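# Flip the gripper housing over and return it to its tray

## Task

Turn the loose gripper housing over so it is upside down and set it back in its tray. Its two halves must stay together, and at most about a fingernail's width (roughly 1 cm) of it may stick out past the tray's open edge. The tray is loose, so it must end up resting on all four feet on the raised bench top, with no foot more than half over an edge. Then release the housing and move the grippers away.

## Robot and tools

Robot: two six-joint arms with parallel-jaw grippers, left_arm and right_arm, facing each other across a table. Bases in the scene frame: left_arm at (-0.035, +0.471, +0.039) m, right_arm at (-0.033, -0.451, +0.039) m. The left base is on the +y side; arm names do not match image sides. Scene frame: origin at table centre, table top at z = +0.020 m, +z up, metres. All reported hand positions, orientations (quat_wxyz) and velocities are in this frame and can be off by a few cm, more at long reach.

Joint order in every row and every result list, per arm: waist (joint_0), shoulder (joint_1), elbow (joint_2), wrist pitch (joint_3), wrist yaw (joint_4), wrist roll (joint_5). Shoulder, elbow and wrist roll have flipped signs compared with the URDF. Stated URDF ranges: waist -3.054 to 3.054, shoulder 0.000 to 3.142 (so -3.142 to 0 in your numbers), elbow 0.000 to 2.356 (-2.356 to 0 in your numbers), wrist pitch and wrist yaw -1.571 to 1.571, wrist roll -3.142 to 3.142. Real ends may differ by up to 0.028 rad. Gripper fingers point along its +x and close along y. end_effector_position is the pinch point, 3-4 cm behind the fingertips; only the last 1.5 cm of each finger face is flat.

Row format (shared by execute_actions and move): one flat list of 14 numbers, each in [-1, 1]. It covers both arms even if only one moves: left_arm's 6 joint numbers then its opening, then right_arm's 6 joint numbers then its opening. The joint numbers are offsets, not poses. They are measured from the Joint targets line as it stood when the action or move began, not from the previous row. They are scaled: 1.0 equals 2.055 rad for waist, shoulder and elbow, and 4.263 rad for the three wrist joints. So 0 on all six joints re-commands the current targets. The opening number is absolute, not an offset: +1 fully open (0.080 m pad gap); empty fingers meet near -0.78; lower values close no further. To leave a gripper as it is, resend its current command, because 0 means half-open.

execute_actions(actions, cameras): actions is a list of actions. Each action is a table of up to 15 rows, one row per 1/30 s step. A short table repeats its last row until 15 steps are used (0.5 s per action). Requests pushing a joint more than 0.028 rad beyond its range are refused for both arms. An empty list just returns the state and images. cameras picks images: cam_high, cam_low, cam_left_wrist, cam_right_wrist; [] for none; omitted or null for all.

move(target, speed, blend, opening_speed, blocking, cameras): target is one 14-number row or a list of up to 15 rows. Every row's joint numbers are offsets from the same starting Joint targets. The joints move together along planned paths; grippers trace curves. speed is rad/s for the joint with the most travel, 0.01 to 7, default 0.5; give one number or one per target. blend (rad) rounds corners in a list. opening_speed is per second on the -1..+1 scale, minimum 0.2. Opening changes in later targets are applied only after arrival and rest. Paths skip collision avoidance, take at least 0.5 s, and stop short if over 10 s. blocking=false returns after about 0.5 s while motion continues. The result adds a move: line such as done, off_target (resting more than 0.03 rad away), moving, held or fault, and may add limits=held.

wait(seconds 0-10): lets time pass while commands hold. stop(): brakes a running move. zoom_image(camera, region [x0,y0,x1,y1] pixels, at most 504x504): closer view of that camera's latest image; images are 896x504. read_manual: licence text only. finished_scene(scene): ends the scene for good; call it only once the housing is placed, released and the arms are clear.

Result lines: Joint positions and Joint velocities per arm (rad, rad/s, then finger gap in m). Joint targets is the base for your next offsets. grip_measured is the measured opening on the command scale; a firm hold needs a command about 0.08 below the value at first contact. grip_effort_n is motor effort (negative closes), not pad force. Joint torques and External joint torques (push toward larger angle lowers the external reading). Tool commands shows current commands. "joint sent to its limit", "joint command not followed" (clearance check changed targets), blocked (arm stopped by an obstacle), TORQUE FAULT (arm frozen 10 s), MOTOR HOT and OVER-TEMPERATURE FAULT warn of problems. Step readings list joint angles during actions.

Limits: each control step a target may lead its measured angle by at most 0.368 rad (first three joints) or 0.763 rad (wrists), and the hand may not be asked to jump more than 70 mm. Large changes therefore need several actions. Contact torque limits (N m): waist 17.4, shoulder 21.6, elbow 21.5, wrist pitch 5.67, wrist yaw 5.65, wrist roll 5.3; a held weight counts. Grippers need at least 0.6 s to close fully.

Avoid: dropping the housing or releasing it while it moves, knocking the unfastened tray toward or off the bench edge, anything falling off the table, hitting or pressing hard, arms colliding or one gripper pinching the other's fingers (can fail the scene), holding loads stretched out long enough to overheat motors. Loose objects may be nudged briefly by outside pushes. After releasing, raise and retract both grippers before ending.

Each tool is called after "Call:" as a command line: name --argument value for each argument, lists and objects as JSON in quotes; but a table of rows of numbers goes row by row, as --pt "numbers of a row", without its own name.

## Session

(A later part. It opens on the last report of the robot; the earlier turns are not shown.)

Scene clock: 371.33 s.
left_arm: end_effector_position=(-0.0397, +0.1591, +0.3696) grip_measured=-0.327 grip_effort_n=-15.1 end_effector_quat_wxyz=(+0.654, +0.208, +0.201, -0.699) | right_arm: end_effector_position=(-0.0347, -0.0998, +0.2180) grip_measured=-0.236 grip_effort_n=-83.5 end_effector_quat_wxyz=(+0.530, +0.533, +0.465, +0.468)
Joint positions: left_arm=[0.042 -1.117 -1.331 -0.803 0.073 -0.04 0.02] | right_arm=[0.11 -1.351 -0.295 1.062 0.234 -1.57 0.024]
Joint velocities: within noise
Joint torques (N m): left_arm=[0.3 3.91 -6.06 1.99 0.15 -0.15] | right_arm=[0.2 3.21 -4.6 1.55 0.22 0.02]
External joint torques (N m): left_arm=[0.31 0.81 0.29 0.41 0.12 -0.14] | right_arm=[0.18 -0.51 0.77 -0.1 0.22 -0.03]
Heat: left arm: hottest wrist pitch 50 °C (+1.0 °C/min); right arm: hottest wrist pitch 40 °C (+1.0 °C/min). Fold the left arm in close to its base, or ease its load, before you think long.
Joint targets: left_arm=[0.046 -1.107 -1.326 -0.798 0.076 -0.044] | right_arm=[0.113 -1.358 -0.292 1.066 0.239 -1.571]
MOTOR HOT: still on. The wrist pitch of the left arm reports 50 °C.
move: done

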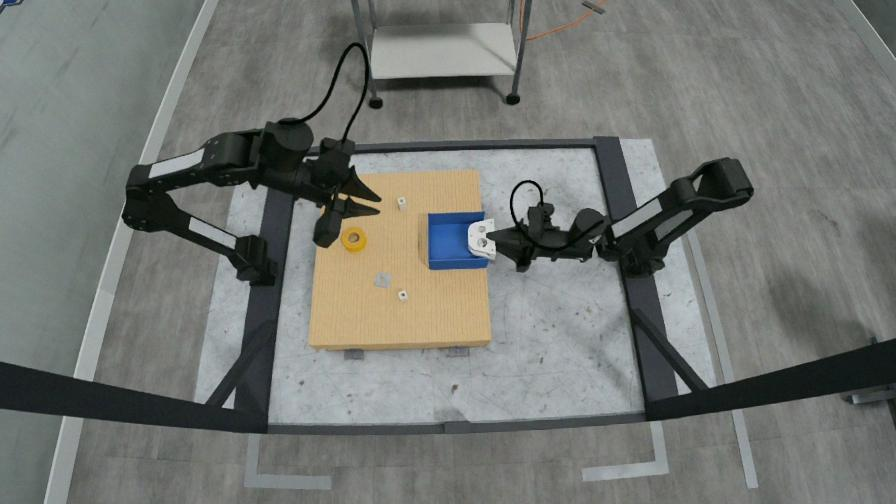

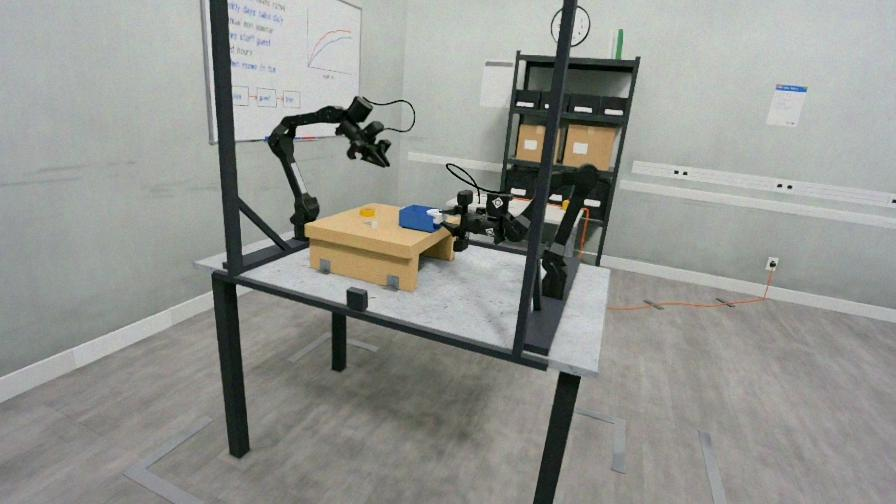

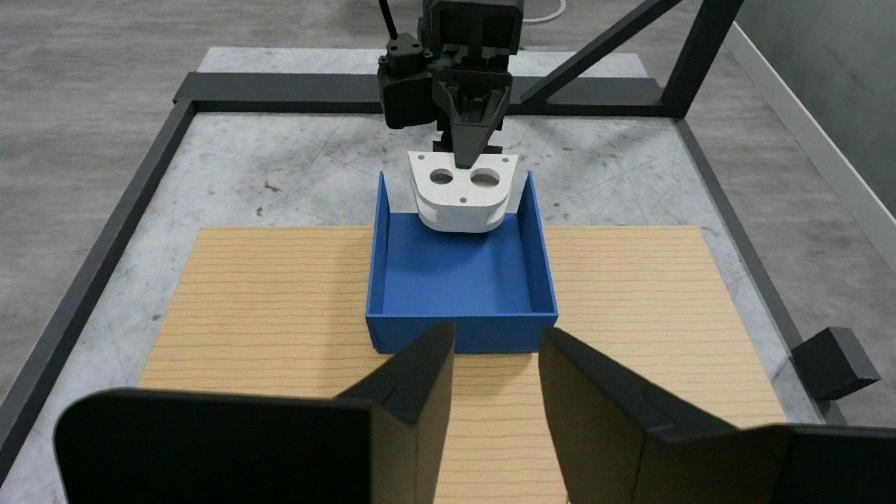

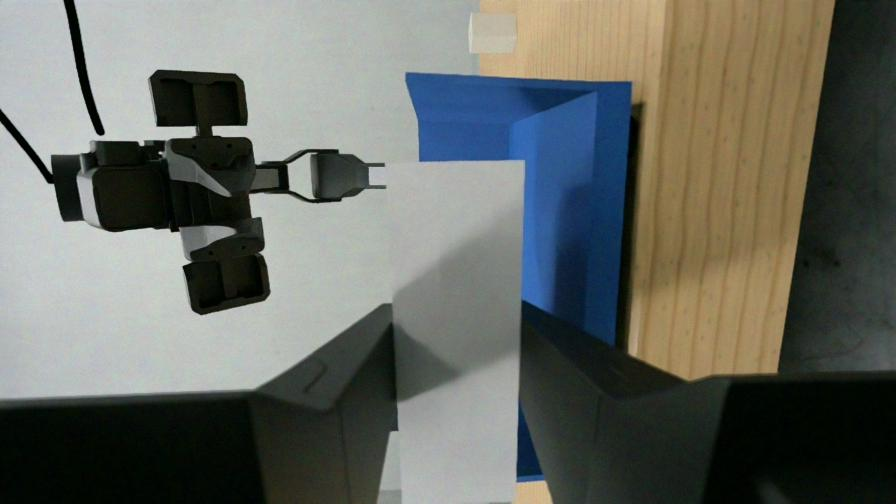

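Call:
move --pt "0 0 0 0 0 0 -0.33 0 0 0 0 0.0047 0 -0.3" --pt "0 0 0 0 0 0 -0.33 0 -0.0343 0.0104 0.0216 0.0047 0 -0.3" --speed 0.08

Call:
zoom_image --camera "cam_left_wrist" --region '[350, 120, 590, 370]'

Call:
zoom_image --camera "cam_low" --region '[390, 190, 480, 260]'

Scene clock: 388.40 s.
left_arm: end_effector_position=(-0.0397, +0.1591, +0.3696) grip_measured=-0.327 grip_effort_n=-15.1 end_effector_quat_wxyz=(+0.654, +0.208, +0.201, -0.699) | right_arm: end_effector_position=(-0.0318, -0.0988, +0.2079) grip_measured=-0.236 grip_effort_n=-83.5 end_effector_quat_wxyz=(+0.533, +0.539, +0.459, +0.464)
Joint positions: left_arm=[0.042 -1.117 -1.331 -0.803 0.073 -0.04 0.02] | right_arm=[0.11 -1.421 -0.278 1.154 0.255 -1.57 0.024]
Joint velocities: within noise
Joint torques (N m): left_arm=[0.28 3.96 -6.04 1.99 0.14 -0.16] | right_arm=[0.4 3.39 -3.96 1.51 0.25 0.04]
External joint torques (N m): left_arm=[0.32 0.97 0.17 0.46 0.1 -0.15] | right_arm=[0.38 -0.53 1.09 -0.14 0.25 -0.01]
Heat: left arm: hottest wrist pitch 51 °C (+1.0 °C/min); right arm: hottest wrist pitch 40 °C (+2.0 °C/min). Fold the left arm in close to its base, or ease its load, before you think long.
Joint targets: left_arm=[0.046 -1.107 -1.326 -0.798 0.076 -0.044] | right_arm=[0.113 -1.429 -0.271 1.158 0.259 -1.571]
MOTOR HOT: still on. The wrist pitch of the left arm reports 51 °C.
move: done

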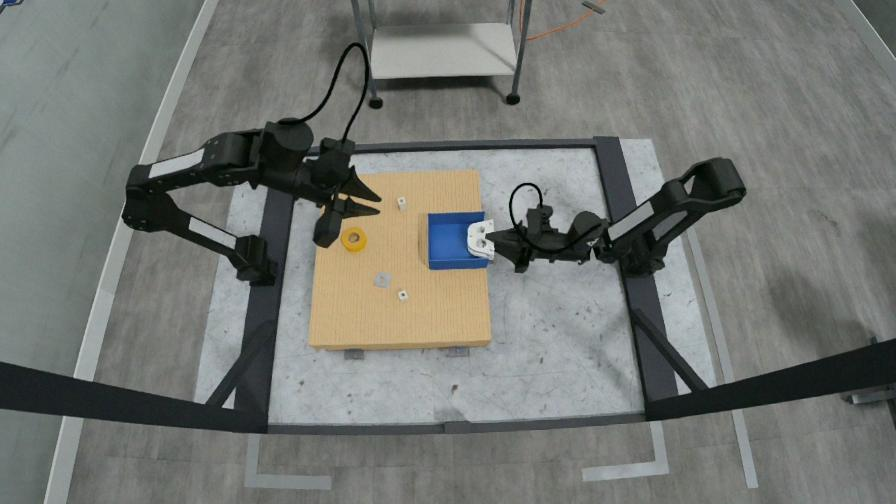

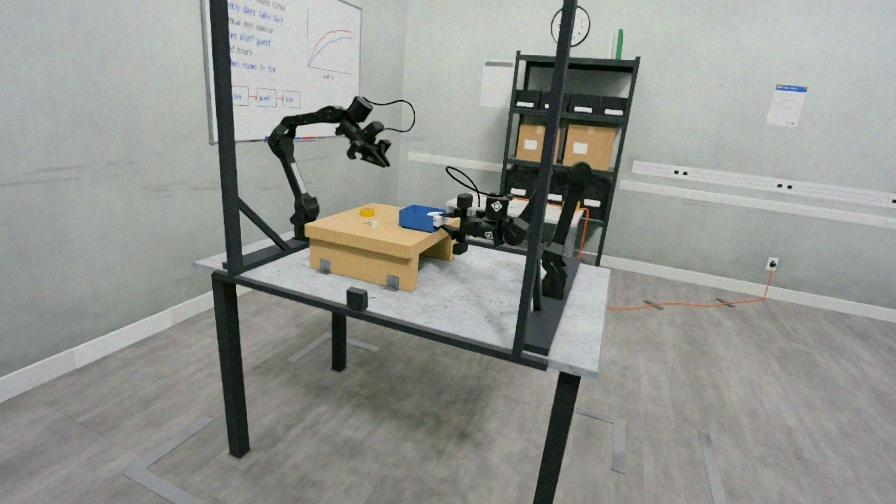

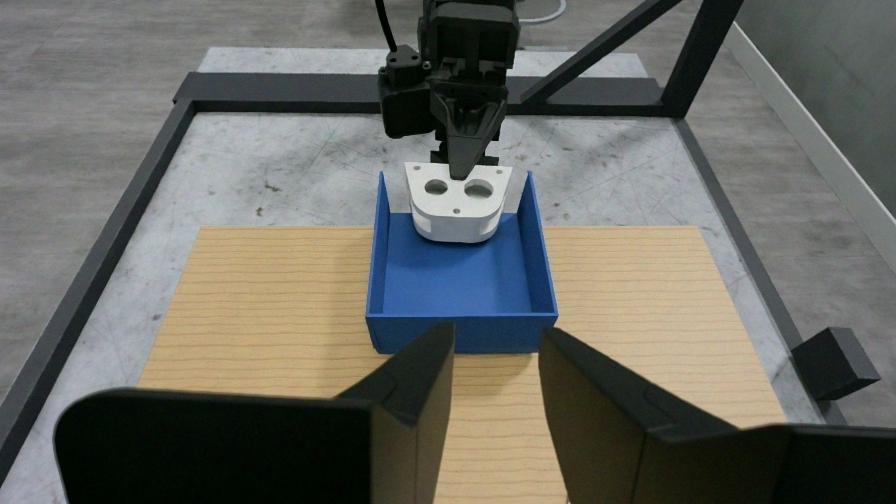

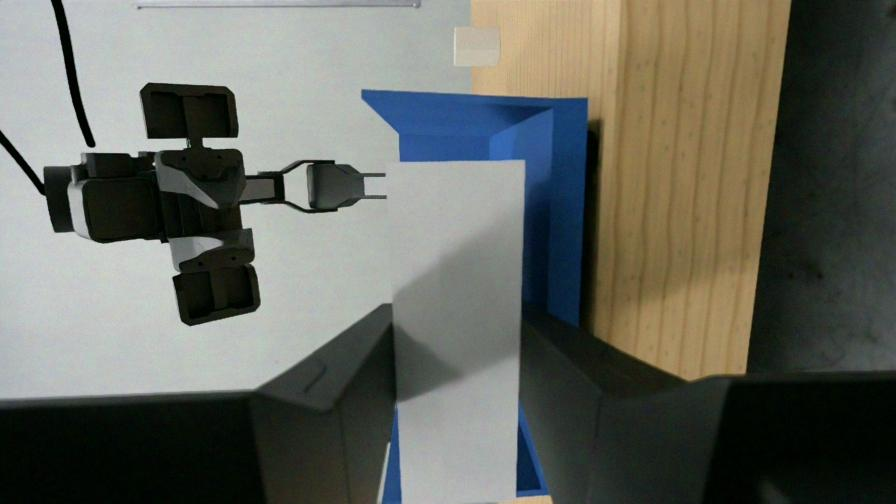

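Scaled by 2.016 from the camera's 896x504 image, which has a finer 1280x720 frame.

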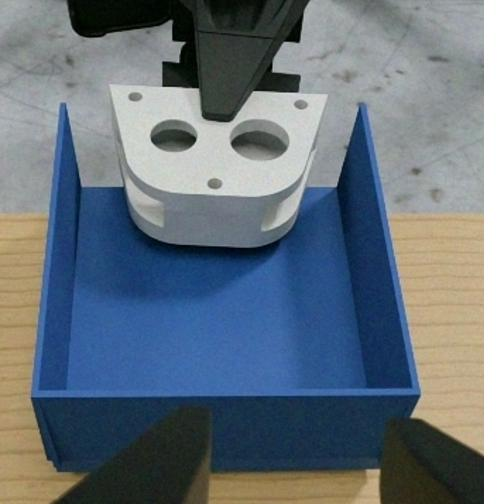

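Scaled by 5.600 from the camera's 896x504 image, which has a finer 1280x720 frame.

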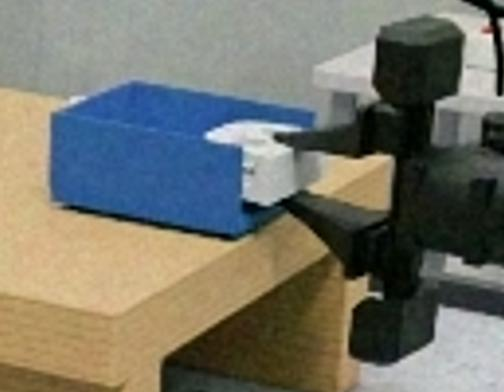

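Call:
move --target '[0,0,0,0,0,0,-0.33,0,-0.0172,0.0052,0.0108,0,0,-0.3]' --speed 0.05 --cameras '["cam_low","cam_left_wrist"]'

Call:
zoom_image --camera "cam_left_wrist" --region '[350, 120, 590, 370]'

Call:
zoom_image --camera "cam_low" --region '[390, 190, 480, 260]'

Scene clock: 394.63 s.
left_arm: end_effector_position=(-0.0397, +0.1591, +0.3696) grip_measured=-0.327 grip_effort_n=-15.1 end_effector_quat_wxyz=(+0.654, +0.208, +0.201, -0.699) | right_arm: end_effector_position=(-0.0318, -0.0988, +0.2028) grip_measured=-0.236 grip_effort_n=-83.5 end_effector_quat_wxyz=(+0.533, +0.539, +0.458, +0.464)
Joint positions: left_arm=[0.042 -1.117 -1.331 -0.803 0.073 -0.04 0.02] | right_arm=[0.11 -1.455 -0.268 1.201 0.255 -1.57 0.024]
Joint velocities: within noise
Joint torques (N m): left_arm=[0.3 3.93 -6.06 1.99 0.15 -0.15] | right_arm=[0.28 3.42 -3.98 1.45 0.21 0]
External joint torques (N m): left_arm=[0.29 1.01 0.17 0.43 0.13 -0.15] | right_arm=[0.28 -0.58 0.92 -0.21 0.21 -0.05]
Heat: left arm: hottest wrist pitch 51 °C (+1.0 °C/min); right arm: hottest wrist pitch 40 °C (+2.0 °C/min). Fold the left arm in close to its base, or ease its load, before you think long.
Joint targets: left_arm=[0.046 -1.107 -1.326 -0.798 0.076 -0.044] | right_arm=[0.113 -1.464 -0.260 1.204 0.259 -1.571]
MOTOR HOT: still on. The wrist pitch of the left arm reports 51 °C.
move: done
Images, in order (width x height): cam_low 896x504, cam_left_wrist 896x504.

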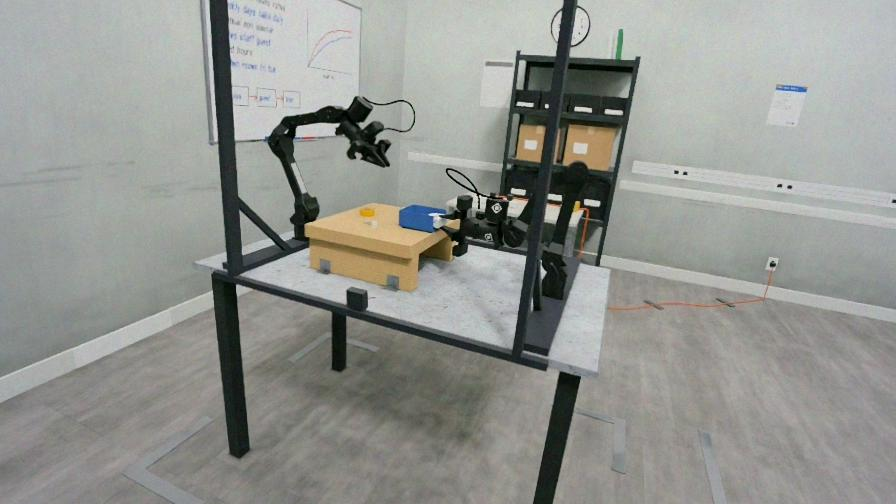

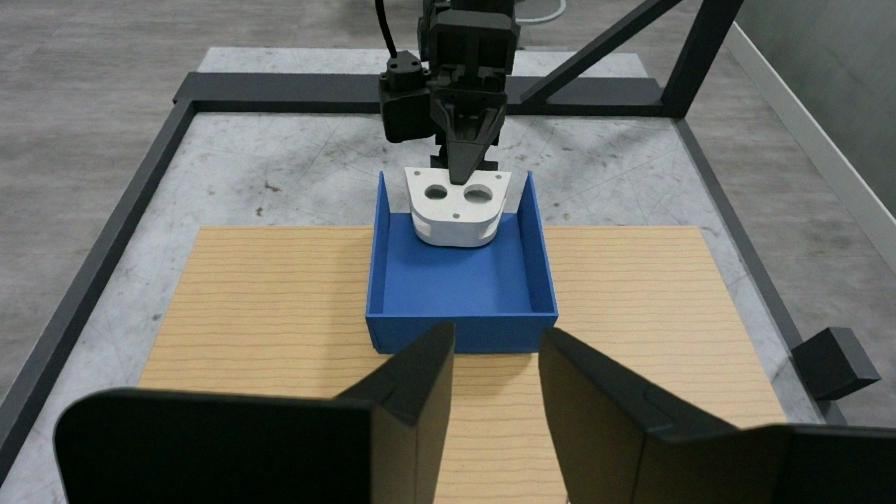

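Scaled by 2.016 from the camera's 896x504 image, which has a finer 1280x720 frame.

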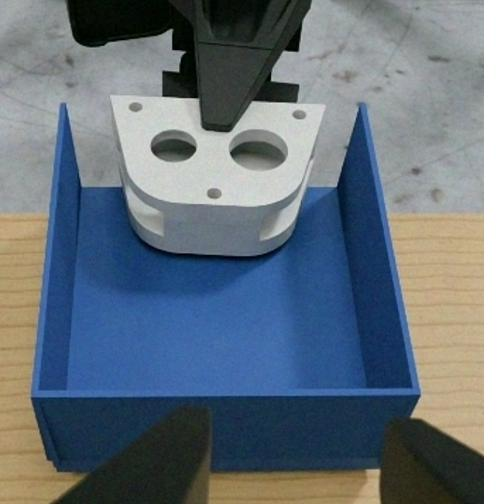

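Scaled by 5.600 from the camera's 896x504 image, which has a finer 1280x720 frame.

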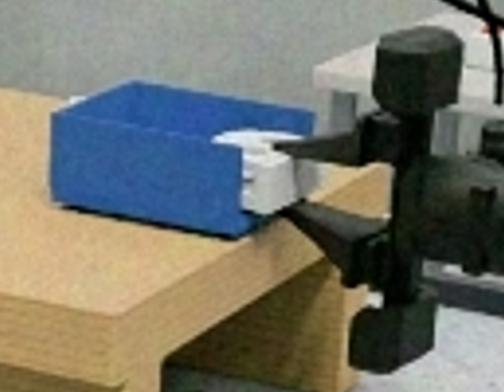

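Call:
move --target '[0,0,0,0,0,0,-0.33,0,-0.0058,0.0017,0.0036,0,0,-0.3]' --speed 0.04 --cameras '[]'

Call:
move --target '[0,0,0,0,0,0,-0.33,0,-0.0058,0.0017,0.0036,0,0,-0.3]' --speed 0.04 --cameras '["cam_left_wrist","cam_low"]'

Call:
zoom_image --camera "cam_left_wrist" --region '[350, 120, 590, 370]'

Call:
zoom_image --camera "cam_low" --region '[390, 190, 480, 260]'

Scene clock: 400.90 s.
left_arm: end_effector_position=(-0.0397, +0.1591, +0.3696) grip_measured=-0.327 grip_effort_n=-15.1 end_effector_quat_wxyz=(+0.654, +0.208, +0.201, -0.699) | right_arm: end_effector_position=(-0.0320, -0.0989, +0.2021) grip_measured=-0.236 grip_effort_n=-83.5 end_effector_quat_wxyz=(+0.531, +0.541, +0.458, +0.465)
Joint positions: left_arm=[0.042 -1.117 -1.331 -0.803 0.073 -0.04 0.02] | right_arm=[0.111 -1.465 -0.264 1.218 0.255 -1.57 0.024]
Joint velocities: within noise
Joint torques (N m): left_arm=[0.29 3.94 -6.08 2.01 0.15 -0.14] | right_arm=[0.15 3.18 -3.54 1.3 0.22 0]
External joint torques (N m): left_arm=[0.3 1 0.11 0.48 0.12 -0.14] | right_arm=[0.16 -0.88 1.33 -0.38 0.22 -0.05]
Heat: left arm: hottest wrist pitch 51 °C (+1.0 °C/min); right arm: hottest wrist pitch 40 °C (+2.0 °C/min). Fold the left arm in close to its base, or ease its load, before you think long.
Joint targets: left_arm=[0.046 -1.107 -1.326 -0.798 0.076 -0.044] | right_arm=[0.113 -1.476 -0.257 1.219 0.259 -1.571]
MOTOR HOT: still on. The wrist pitch of the left arm reports 51 °C.
move: done
No camera images: "cameras" was empty.

Scene clock: 401.63 s.
left_arm: end_effector_position=(-0.0397, +0.1591, +0.3696) grip_measured=-0.327 grip_effort_n=-15.1 end_effector_quat_wxyz=(+0.654, +0.208, +0.201, -0.699) | right_arm: end_effector_position=(-0.0320, -0.0989, +0.2016) grip_measured=-0.236 grip_effort_n=-83.5 end_effector_quat_wxyz=(+0.530, +0.542, +0.457, +0.466)
Joint positions: left_arm=[0.042 -1.117 -1.331 -0.803 0.073 -0.04 0.02] | right_arm=[0.111 -1.475 -0.262 1.236 0.255 -1.57 0.024]
Joint velocities: within noise
Joint torques (N m): left_arm=[0.32 3.94 -6.11 2 0.14 -0.15] | right_arm=[0.23 3.08 -3.57 1.23 0.23 0]
External joint torques (N m): left_arm=[0.33 0.96 0.16 0.43 0.12 -0.14] | right_arm=[0.2 -0.98 1.23 -0.43 0.24 -0.05]
Heat: left arm: hottest wrist pitch 51 °C (+1.0 °C/min); right arm: hottest wrist pitch 40 °C (+2.0 °C/min). Fold the left arm in close to its base, or ease its load, before you think long.
Joint targets: left_arm=[0.046 -1.107 -1.326 -0.798 0.076 -0.044] | right_arm=[0.113 -1.488 -0.253 1.235 0.259 -1.571]
MOTOR HOT: still on. The wrist pitch of the left arm reports 51 °C.
move: done
Images, in order (width x height): cam_low 896x504, cam_left_wrist 896x504.

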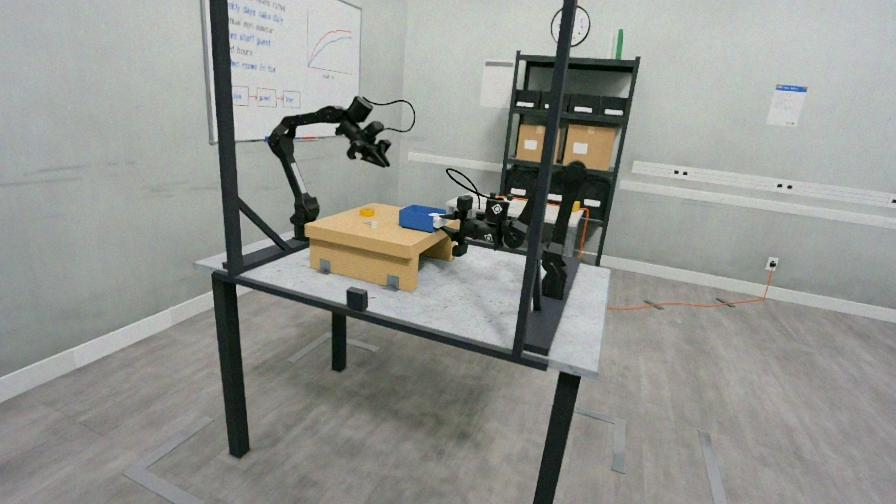

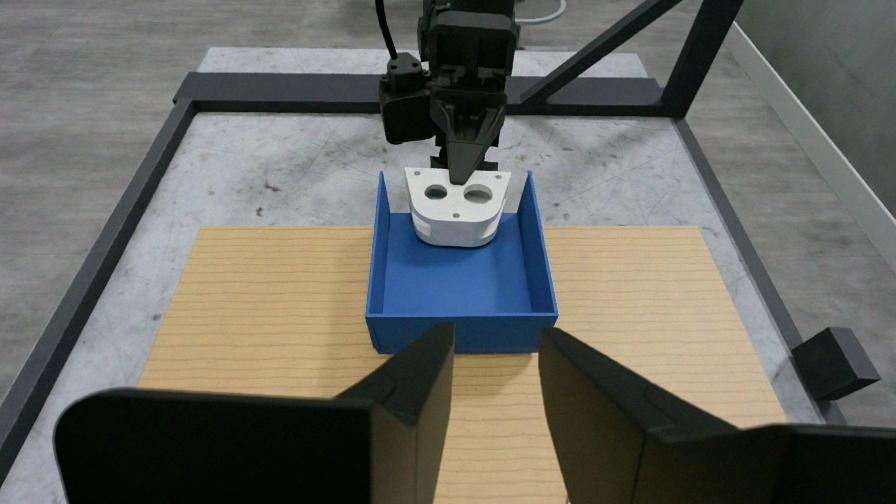

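Scaled by 2.016 from the camera's 896x504 image, which has a finer 1280x720 frame.

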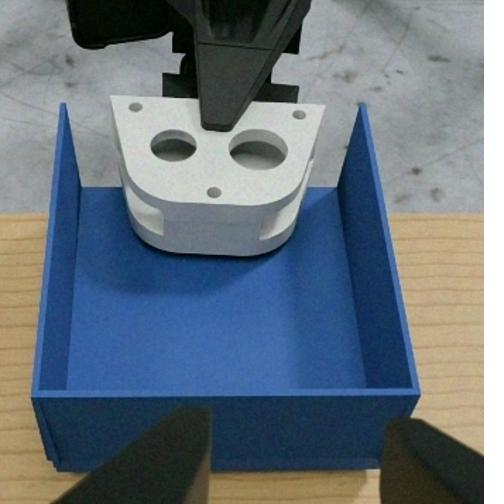

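Scaled by 5.600 from the camera's 896x504 image, which has a finer 1280x720 frame.

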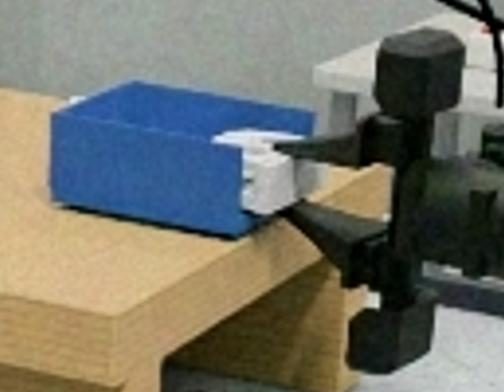

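Call:
move --pt "0 0 0 0 0 0 -0.33 0 0.0203 -0.0055 -0.0124 0 0 -0.3" --pt "0 0 0 0 0 0 -0.33 0.0029 0.0318 0.0034 -0.0136 0.0014 0 -0.3" --speed 0.06

Call:
zoom_image --camera "cam_left_wrist" --region '[350, 120, 590, 370]'

Call:
zoom_image --camera "cam_low" --region '[400, 195, 470, 250]'

Call:
zoom_image --camera "cam_high" --region '[420, 180, 560, 300]'

Scene clock: 420.40 s.
left_arm: end_effector_position=(-0.0397, +0.1591, +0.3696) grip_measured=-0.327 grip_effort_n=-15.1 end_effector_quat_wxyz=(+0.654, +0.208, +0.201, -0.699) | right_arm: end_effector_position=(-0.0327, -0.1031, +0.1993) grip_measured=-0.236 grip_effort_n=-83.5 end_effector_quat_wxyz=(+0.538, +0.534, +0.462, +0.461)
Joint positions: left_arm=[0.042 -1.117 -1.331 -0.803 0.073 -0.04 0.02] | right_arm=[0.116 -1.434 -0.253 1.176 0.26 -1.57 0.024]
Joint velocities: within noise
Joint torques (N m): left_arm=[0.28 3.94 -6.07 2 0.15 -0.15] | right_arm=[0.36 5.47 -3.88 1.34 0.17 0.01]
External joint torques (N m): left_arm=[0.3 1.1 0.09 0.46 0.12 -0.15] | right_arm=[0.34 1.56 1.06 -0.33 0.17 -0.04]
Heat: left arm: hottest wrist pitch 51 °C (+1.0 °C/min); right arm: hottest wrist pitch 40 °C (+1.0 °C/min). Fold the left arm in close to its base, or ease its load, before you think long.
Joint targets: left_arm=[0.046 -1.107 -1.326 -0.798 0.076 -0.044] | right_arm=[0.119 -1.422 -0.246 1.177 0.265 -1.571]
MOTOR HOT: still on. The wrist pitch of the left arm reports 51 °C.
move: done

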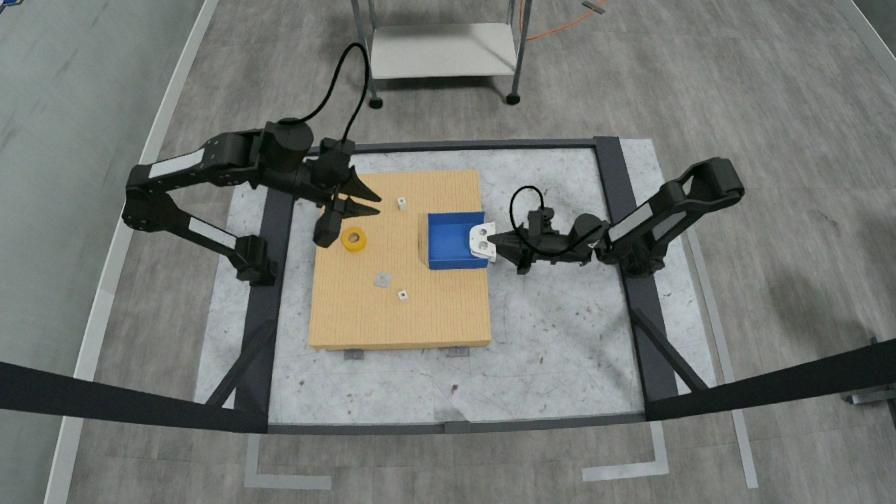

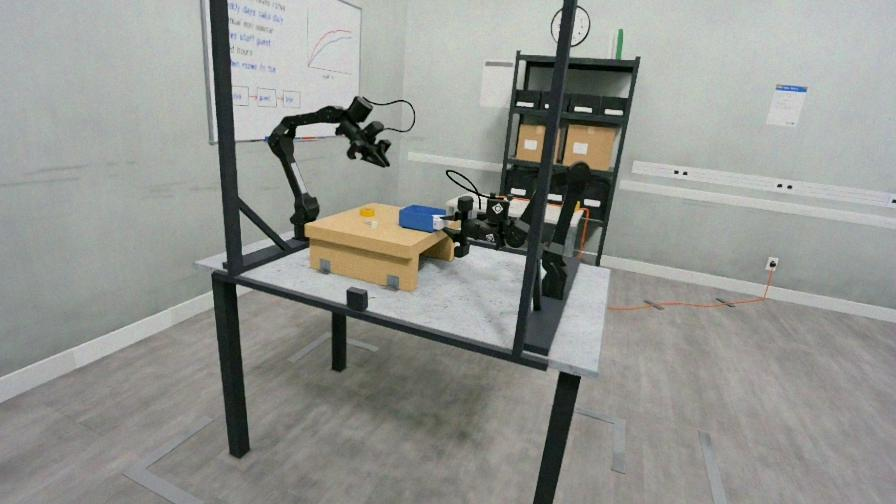

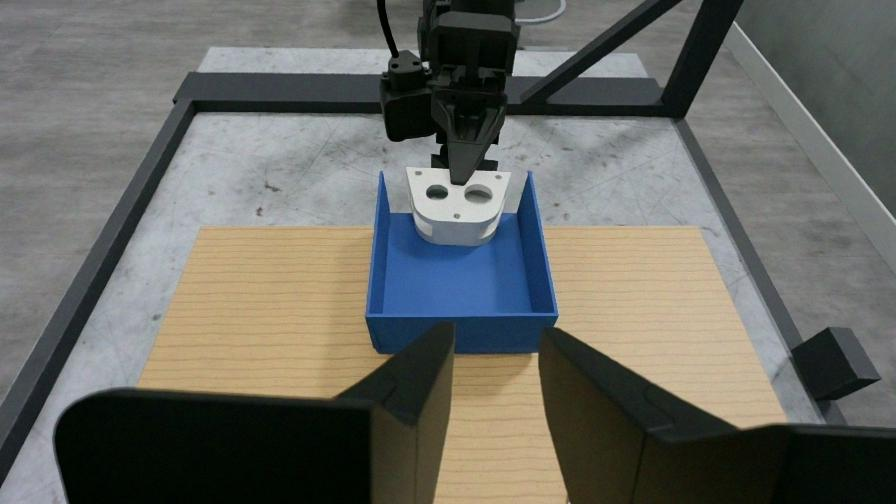

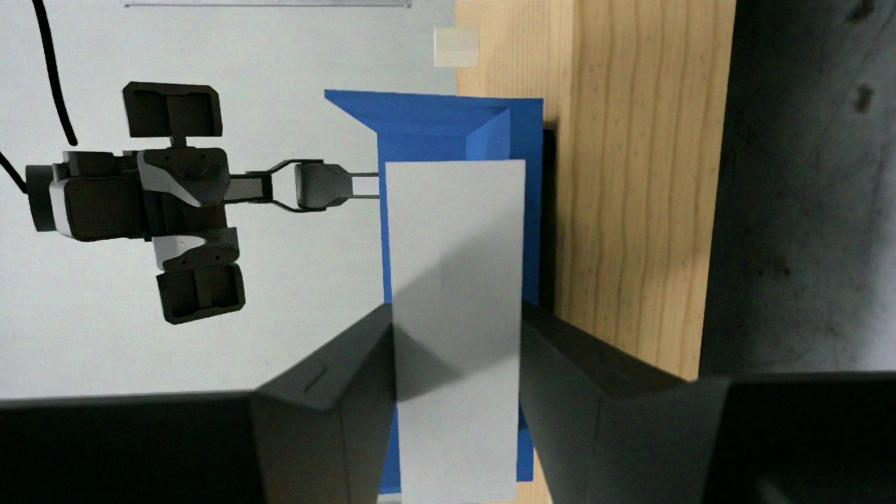

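Scaled by 2.016 from the camera's 896x504 image, which has a finer 1280x720 frame.

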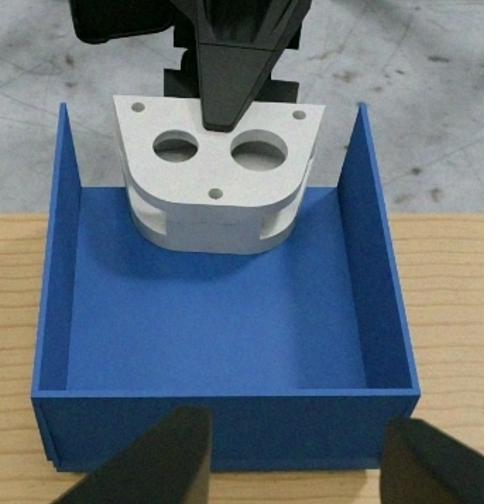

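Scaled by 7.200 from the camera's 896x504 image, which has a finer 1280x720 frame.

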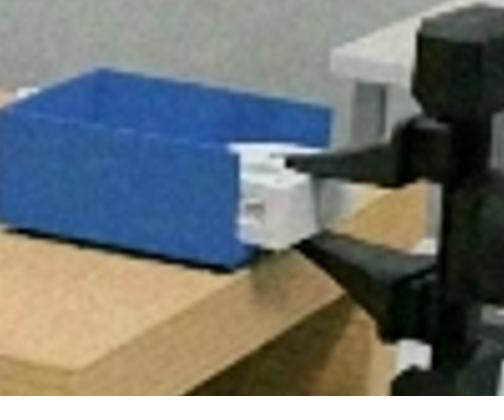

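Scaled by 3.600 from the camera's 896x504 image, which has a finer 1280x720 frame.

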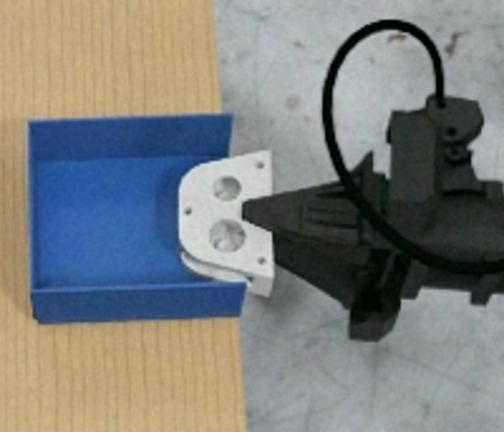

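Call:
move --target '[0,0,0,0,0,0,-0.33,0,0,0,0,0,0,-0.1]' --opening_speed 0.2

Call:
zoom_image --camera "cam_left_wrist" --region '[350, 120, 590, 370]'

Call:
zoom_image --camera "cam_low" --region '[400, 195, 470, 250]'

Scene clock: 427.50 s.
left_arm: end_effector_position=(-0.0397, +0.1591, +0.3696) grip_measured=-0.327 grip_effort_n=-15.1 end_effector_quat_wxyz=(+0.654, +0.208, +0.201, -0.699) | right_arm: end_effector_position=(-0.0326, -0.1032, +0.1996) grip_measured=-0.104 grip_effort_n=17.4 end_effector_quat_wxyz=(+0.537, +0.535, +0.462, +0.461)
Joint positions: left_arm=[0.042 -1.117 -1.331 -0.803 0.073 -0.04 0.02] | right_arm=[0.116 -1.433 -0.253 1.176 0.261 -1.57 0.03]
Joint velocities: within noise
Joint torques (N m): left_arm=[0.29 3.93 -6.09 2 0.15 -0.15] | right_arm=[0.27 5.1 -3.82 1.29 0.25 0.02]
External joint torques (N m): left_arm=[0.28 1.03 0.08 0.46 0.13 -0.15] | right_arm=[0.25 1.23 1.1 -0.37 0.25 -0.03]
Heat: left arm: hottest wrist pitch 51 °C (+1.0 °C/min); right arm: hottest wrist pitch 40 °C (+1.0 °C/min). Fold the left arm in close to its base, or ease its load, before you think long.
Joint targets: left_arm=[0.046 -1.107 -1.326 -0.798 0.076 -0.044] | right_arm=[0.119 -1.422 -0.246 1.177 0.265 -1.571]
MOTOR HOT: still on. The wrist pitch of the left arm reports 51 °C.
move: done

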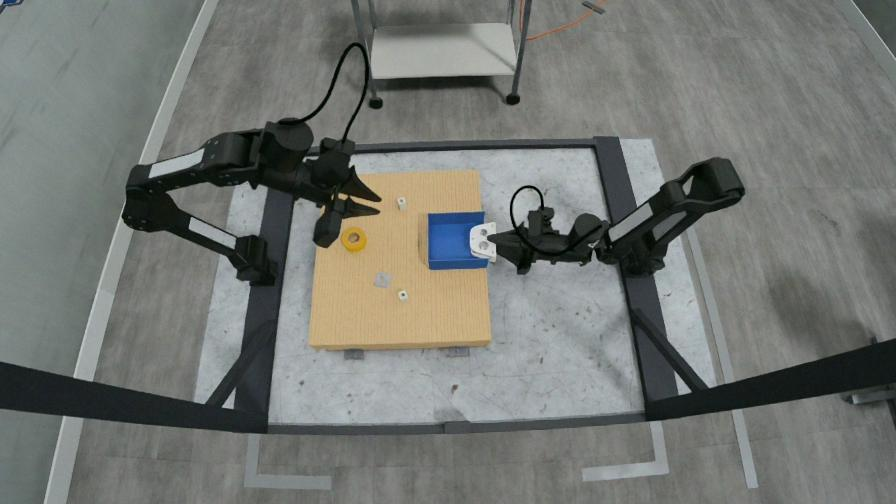

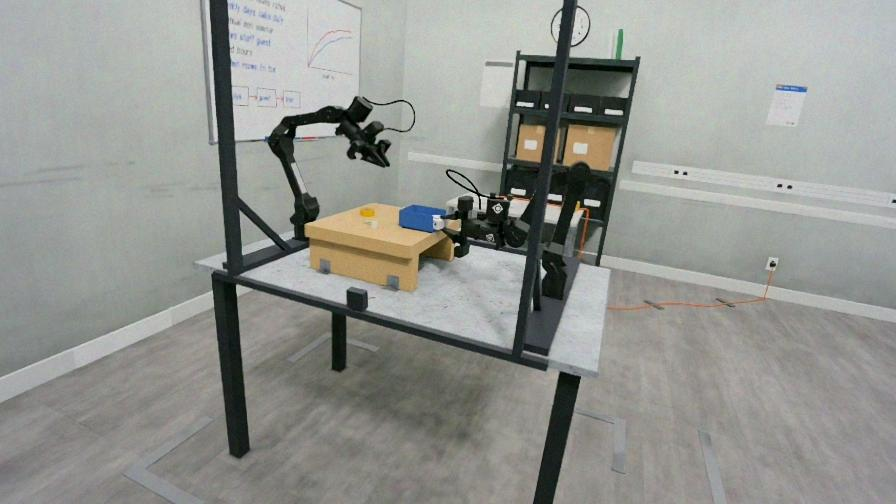

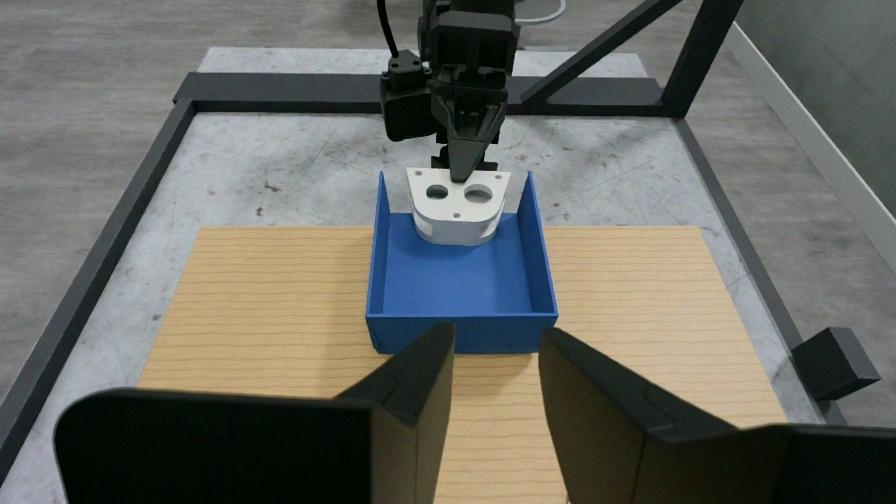

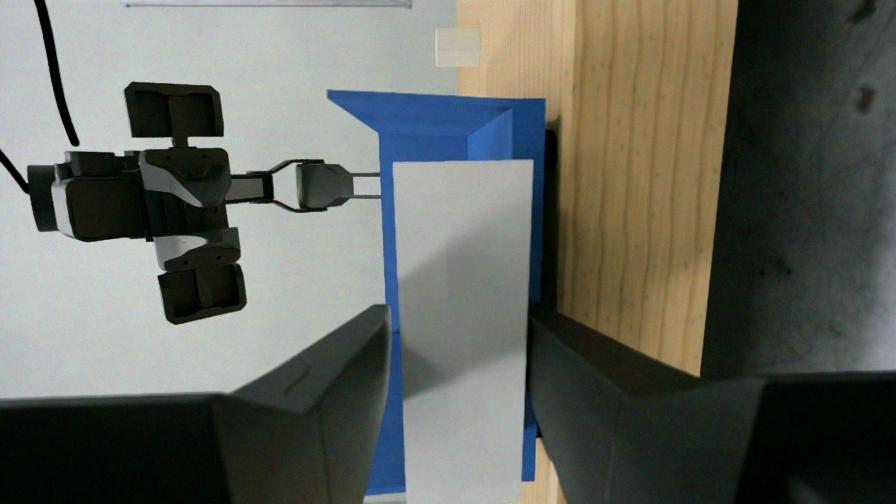

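Scaled by 2.016 from the camera's 896x504 image, which has a finer 1280x720 frame.

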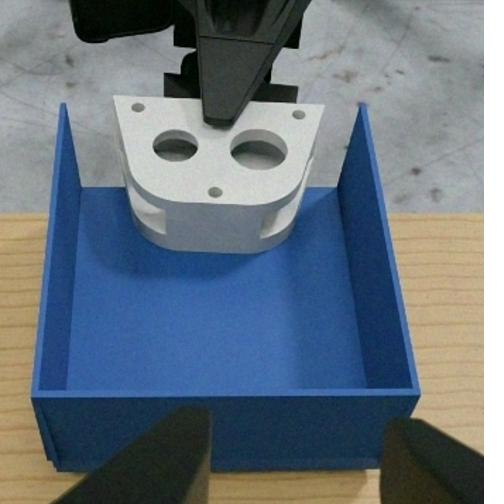

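Scaled by 7.200 from the camera's 896x504 image, which has a finer 1280x720 frame.

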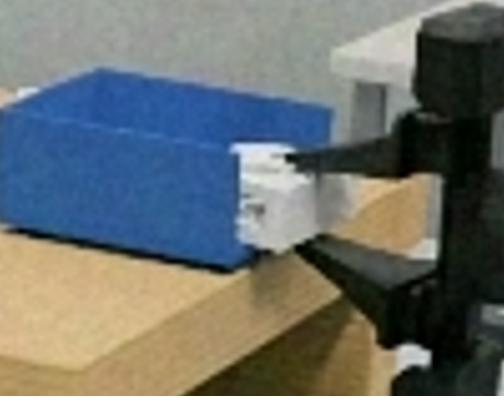

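Call:
move --target '[0,0,0,0,0,0,-0.33,0,0,0,0,0,0,0.12]' --opening_speed 0.3 --cameras '["cam_left_wrist","cam_right_wrist"]'

Call:
zoom_image --camera "cam_left_wrist" --region '[350, 120, 590, 370]'

Scene clock: 439.30 s.
left_arm: end_effector_position=(-0.0397, +0.1591, +0.3696) grip_measured=-0.327 grip_effort_n=-15.1 end_effector_quat_wxyz=(+0.654, +0.208, +0.201, -0.699) | right_arm: end_effector_position=(-0.0326, -0.1032, +0.1998) grip_measured=+0.116 grip_effort_n=17.4 end_effector_quat_wxyz=(+0.537, +0.535, +0.462, +0.461)
Joint positions: left_arm=[0.042 -1.117 -1.331 -0.803 0.073 -0.04 0.02] | right_arm=[0.116 -1.433 -0.253 1.176 0.261 -1.57 0.04]
Joint velocities: within noise
Joint torques (N m): left_arm=[0.29 3.93 -6.08 2.01 0.14 -0.14] | right_arm=[0.36 5.1 -3.83 1.34 0.23 0.02]
External joint torques (N m): left_arm=[0.33 0.97 0.16 0.45 0.11 -0.14] | right_arm=[0.34 1.2 1.1 -0.33 0.23 -0.03]
Heat: left arm: hottest wrist pitch 51 °C (+0.0 °C/min); right arm: hottest wrist pitch 39 °C (-1.0 °C/min). Fold the left arm in close to its base, or ease its load, before you think long.
Joint targets: left_arm=[0.046 -1.107 -1.326 -0.798 0.076 -0.044] | right_arm=[0.119 -1.422 -0.246 1.177 0.265 -1.571]
MOTOR HOT: still on. The wrist pitch of the left arm reports 51 °C.
move: done
Images, in order (width x height): cam_left_wrist 896x504, cam_right_wrist 896x504.

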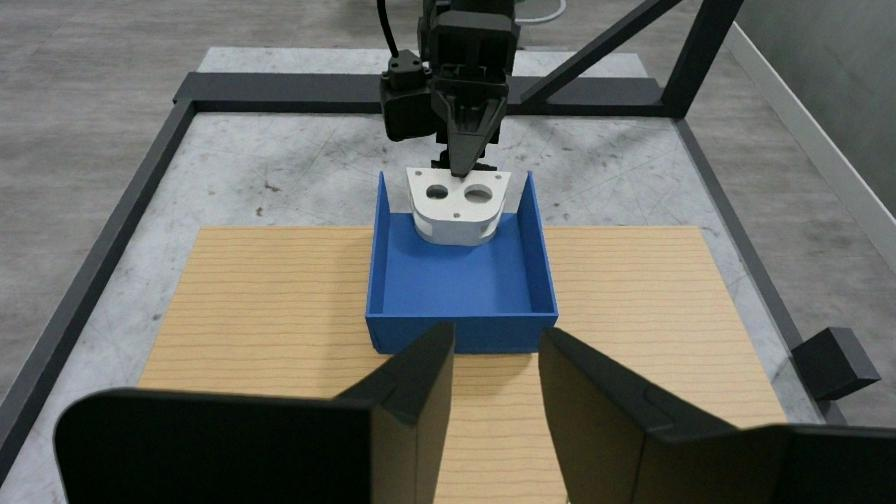

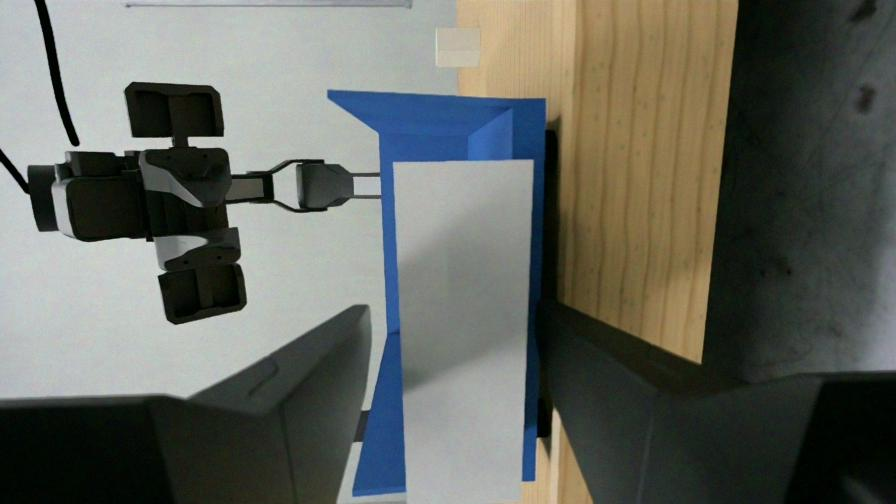

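Scaled by 2.016 from the camera's 896x504 image, which has a finer 1280x720 frame.

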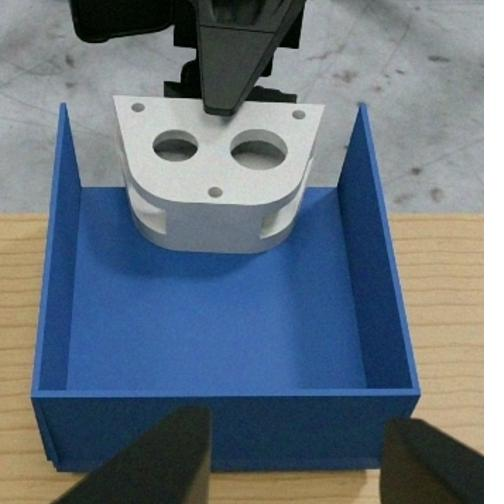

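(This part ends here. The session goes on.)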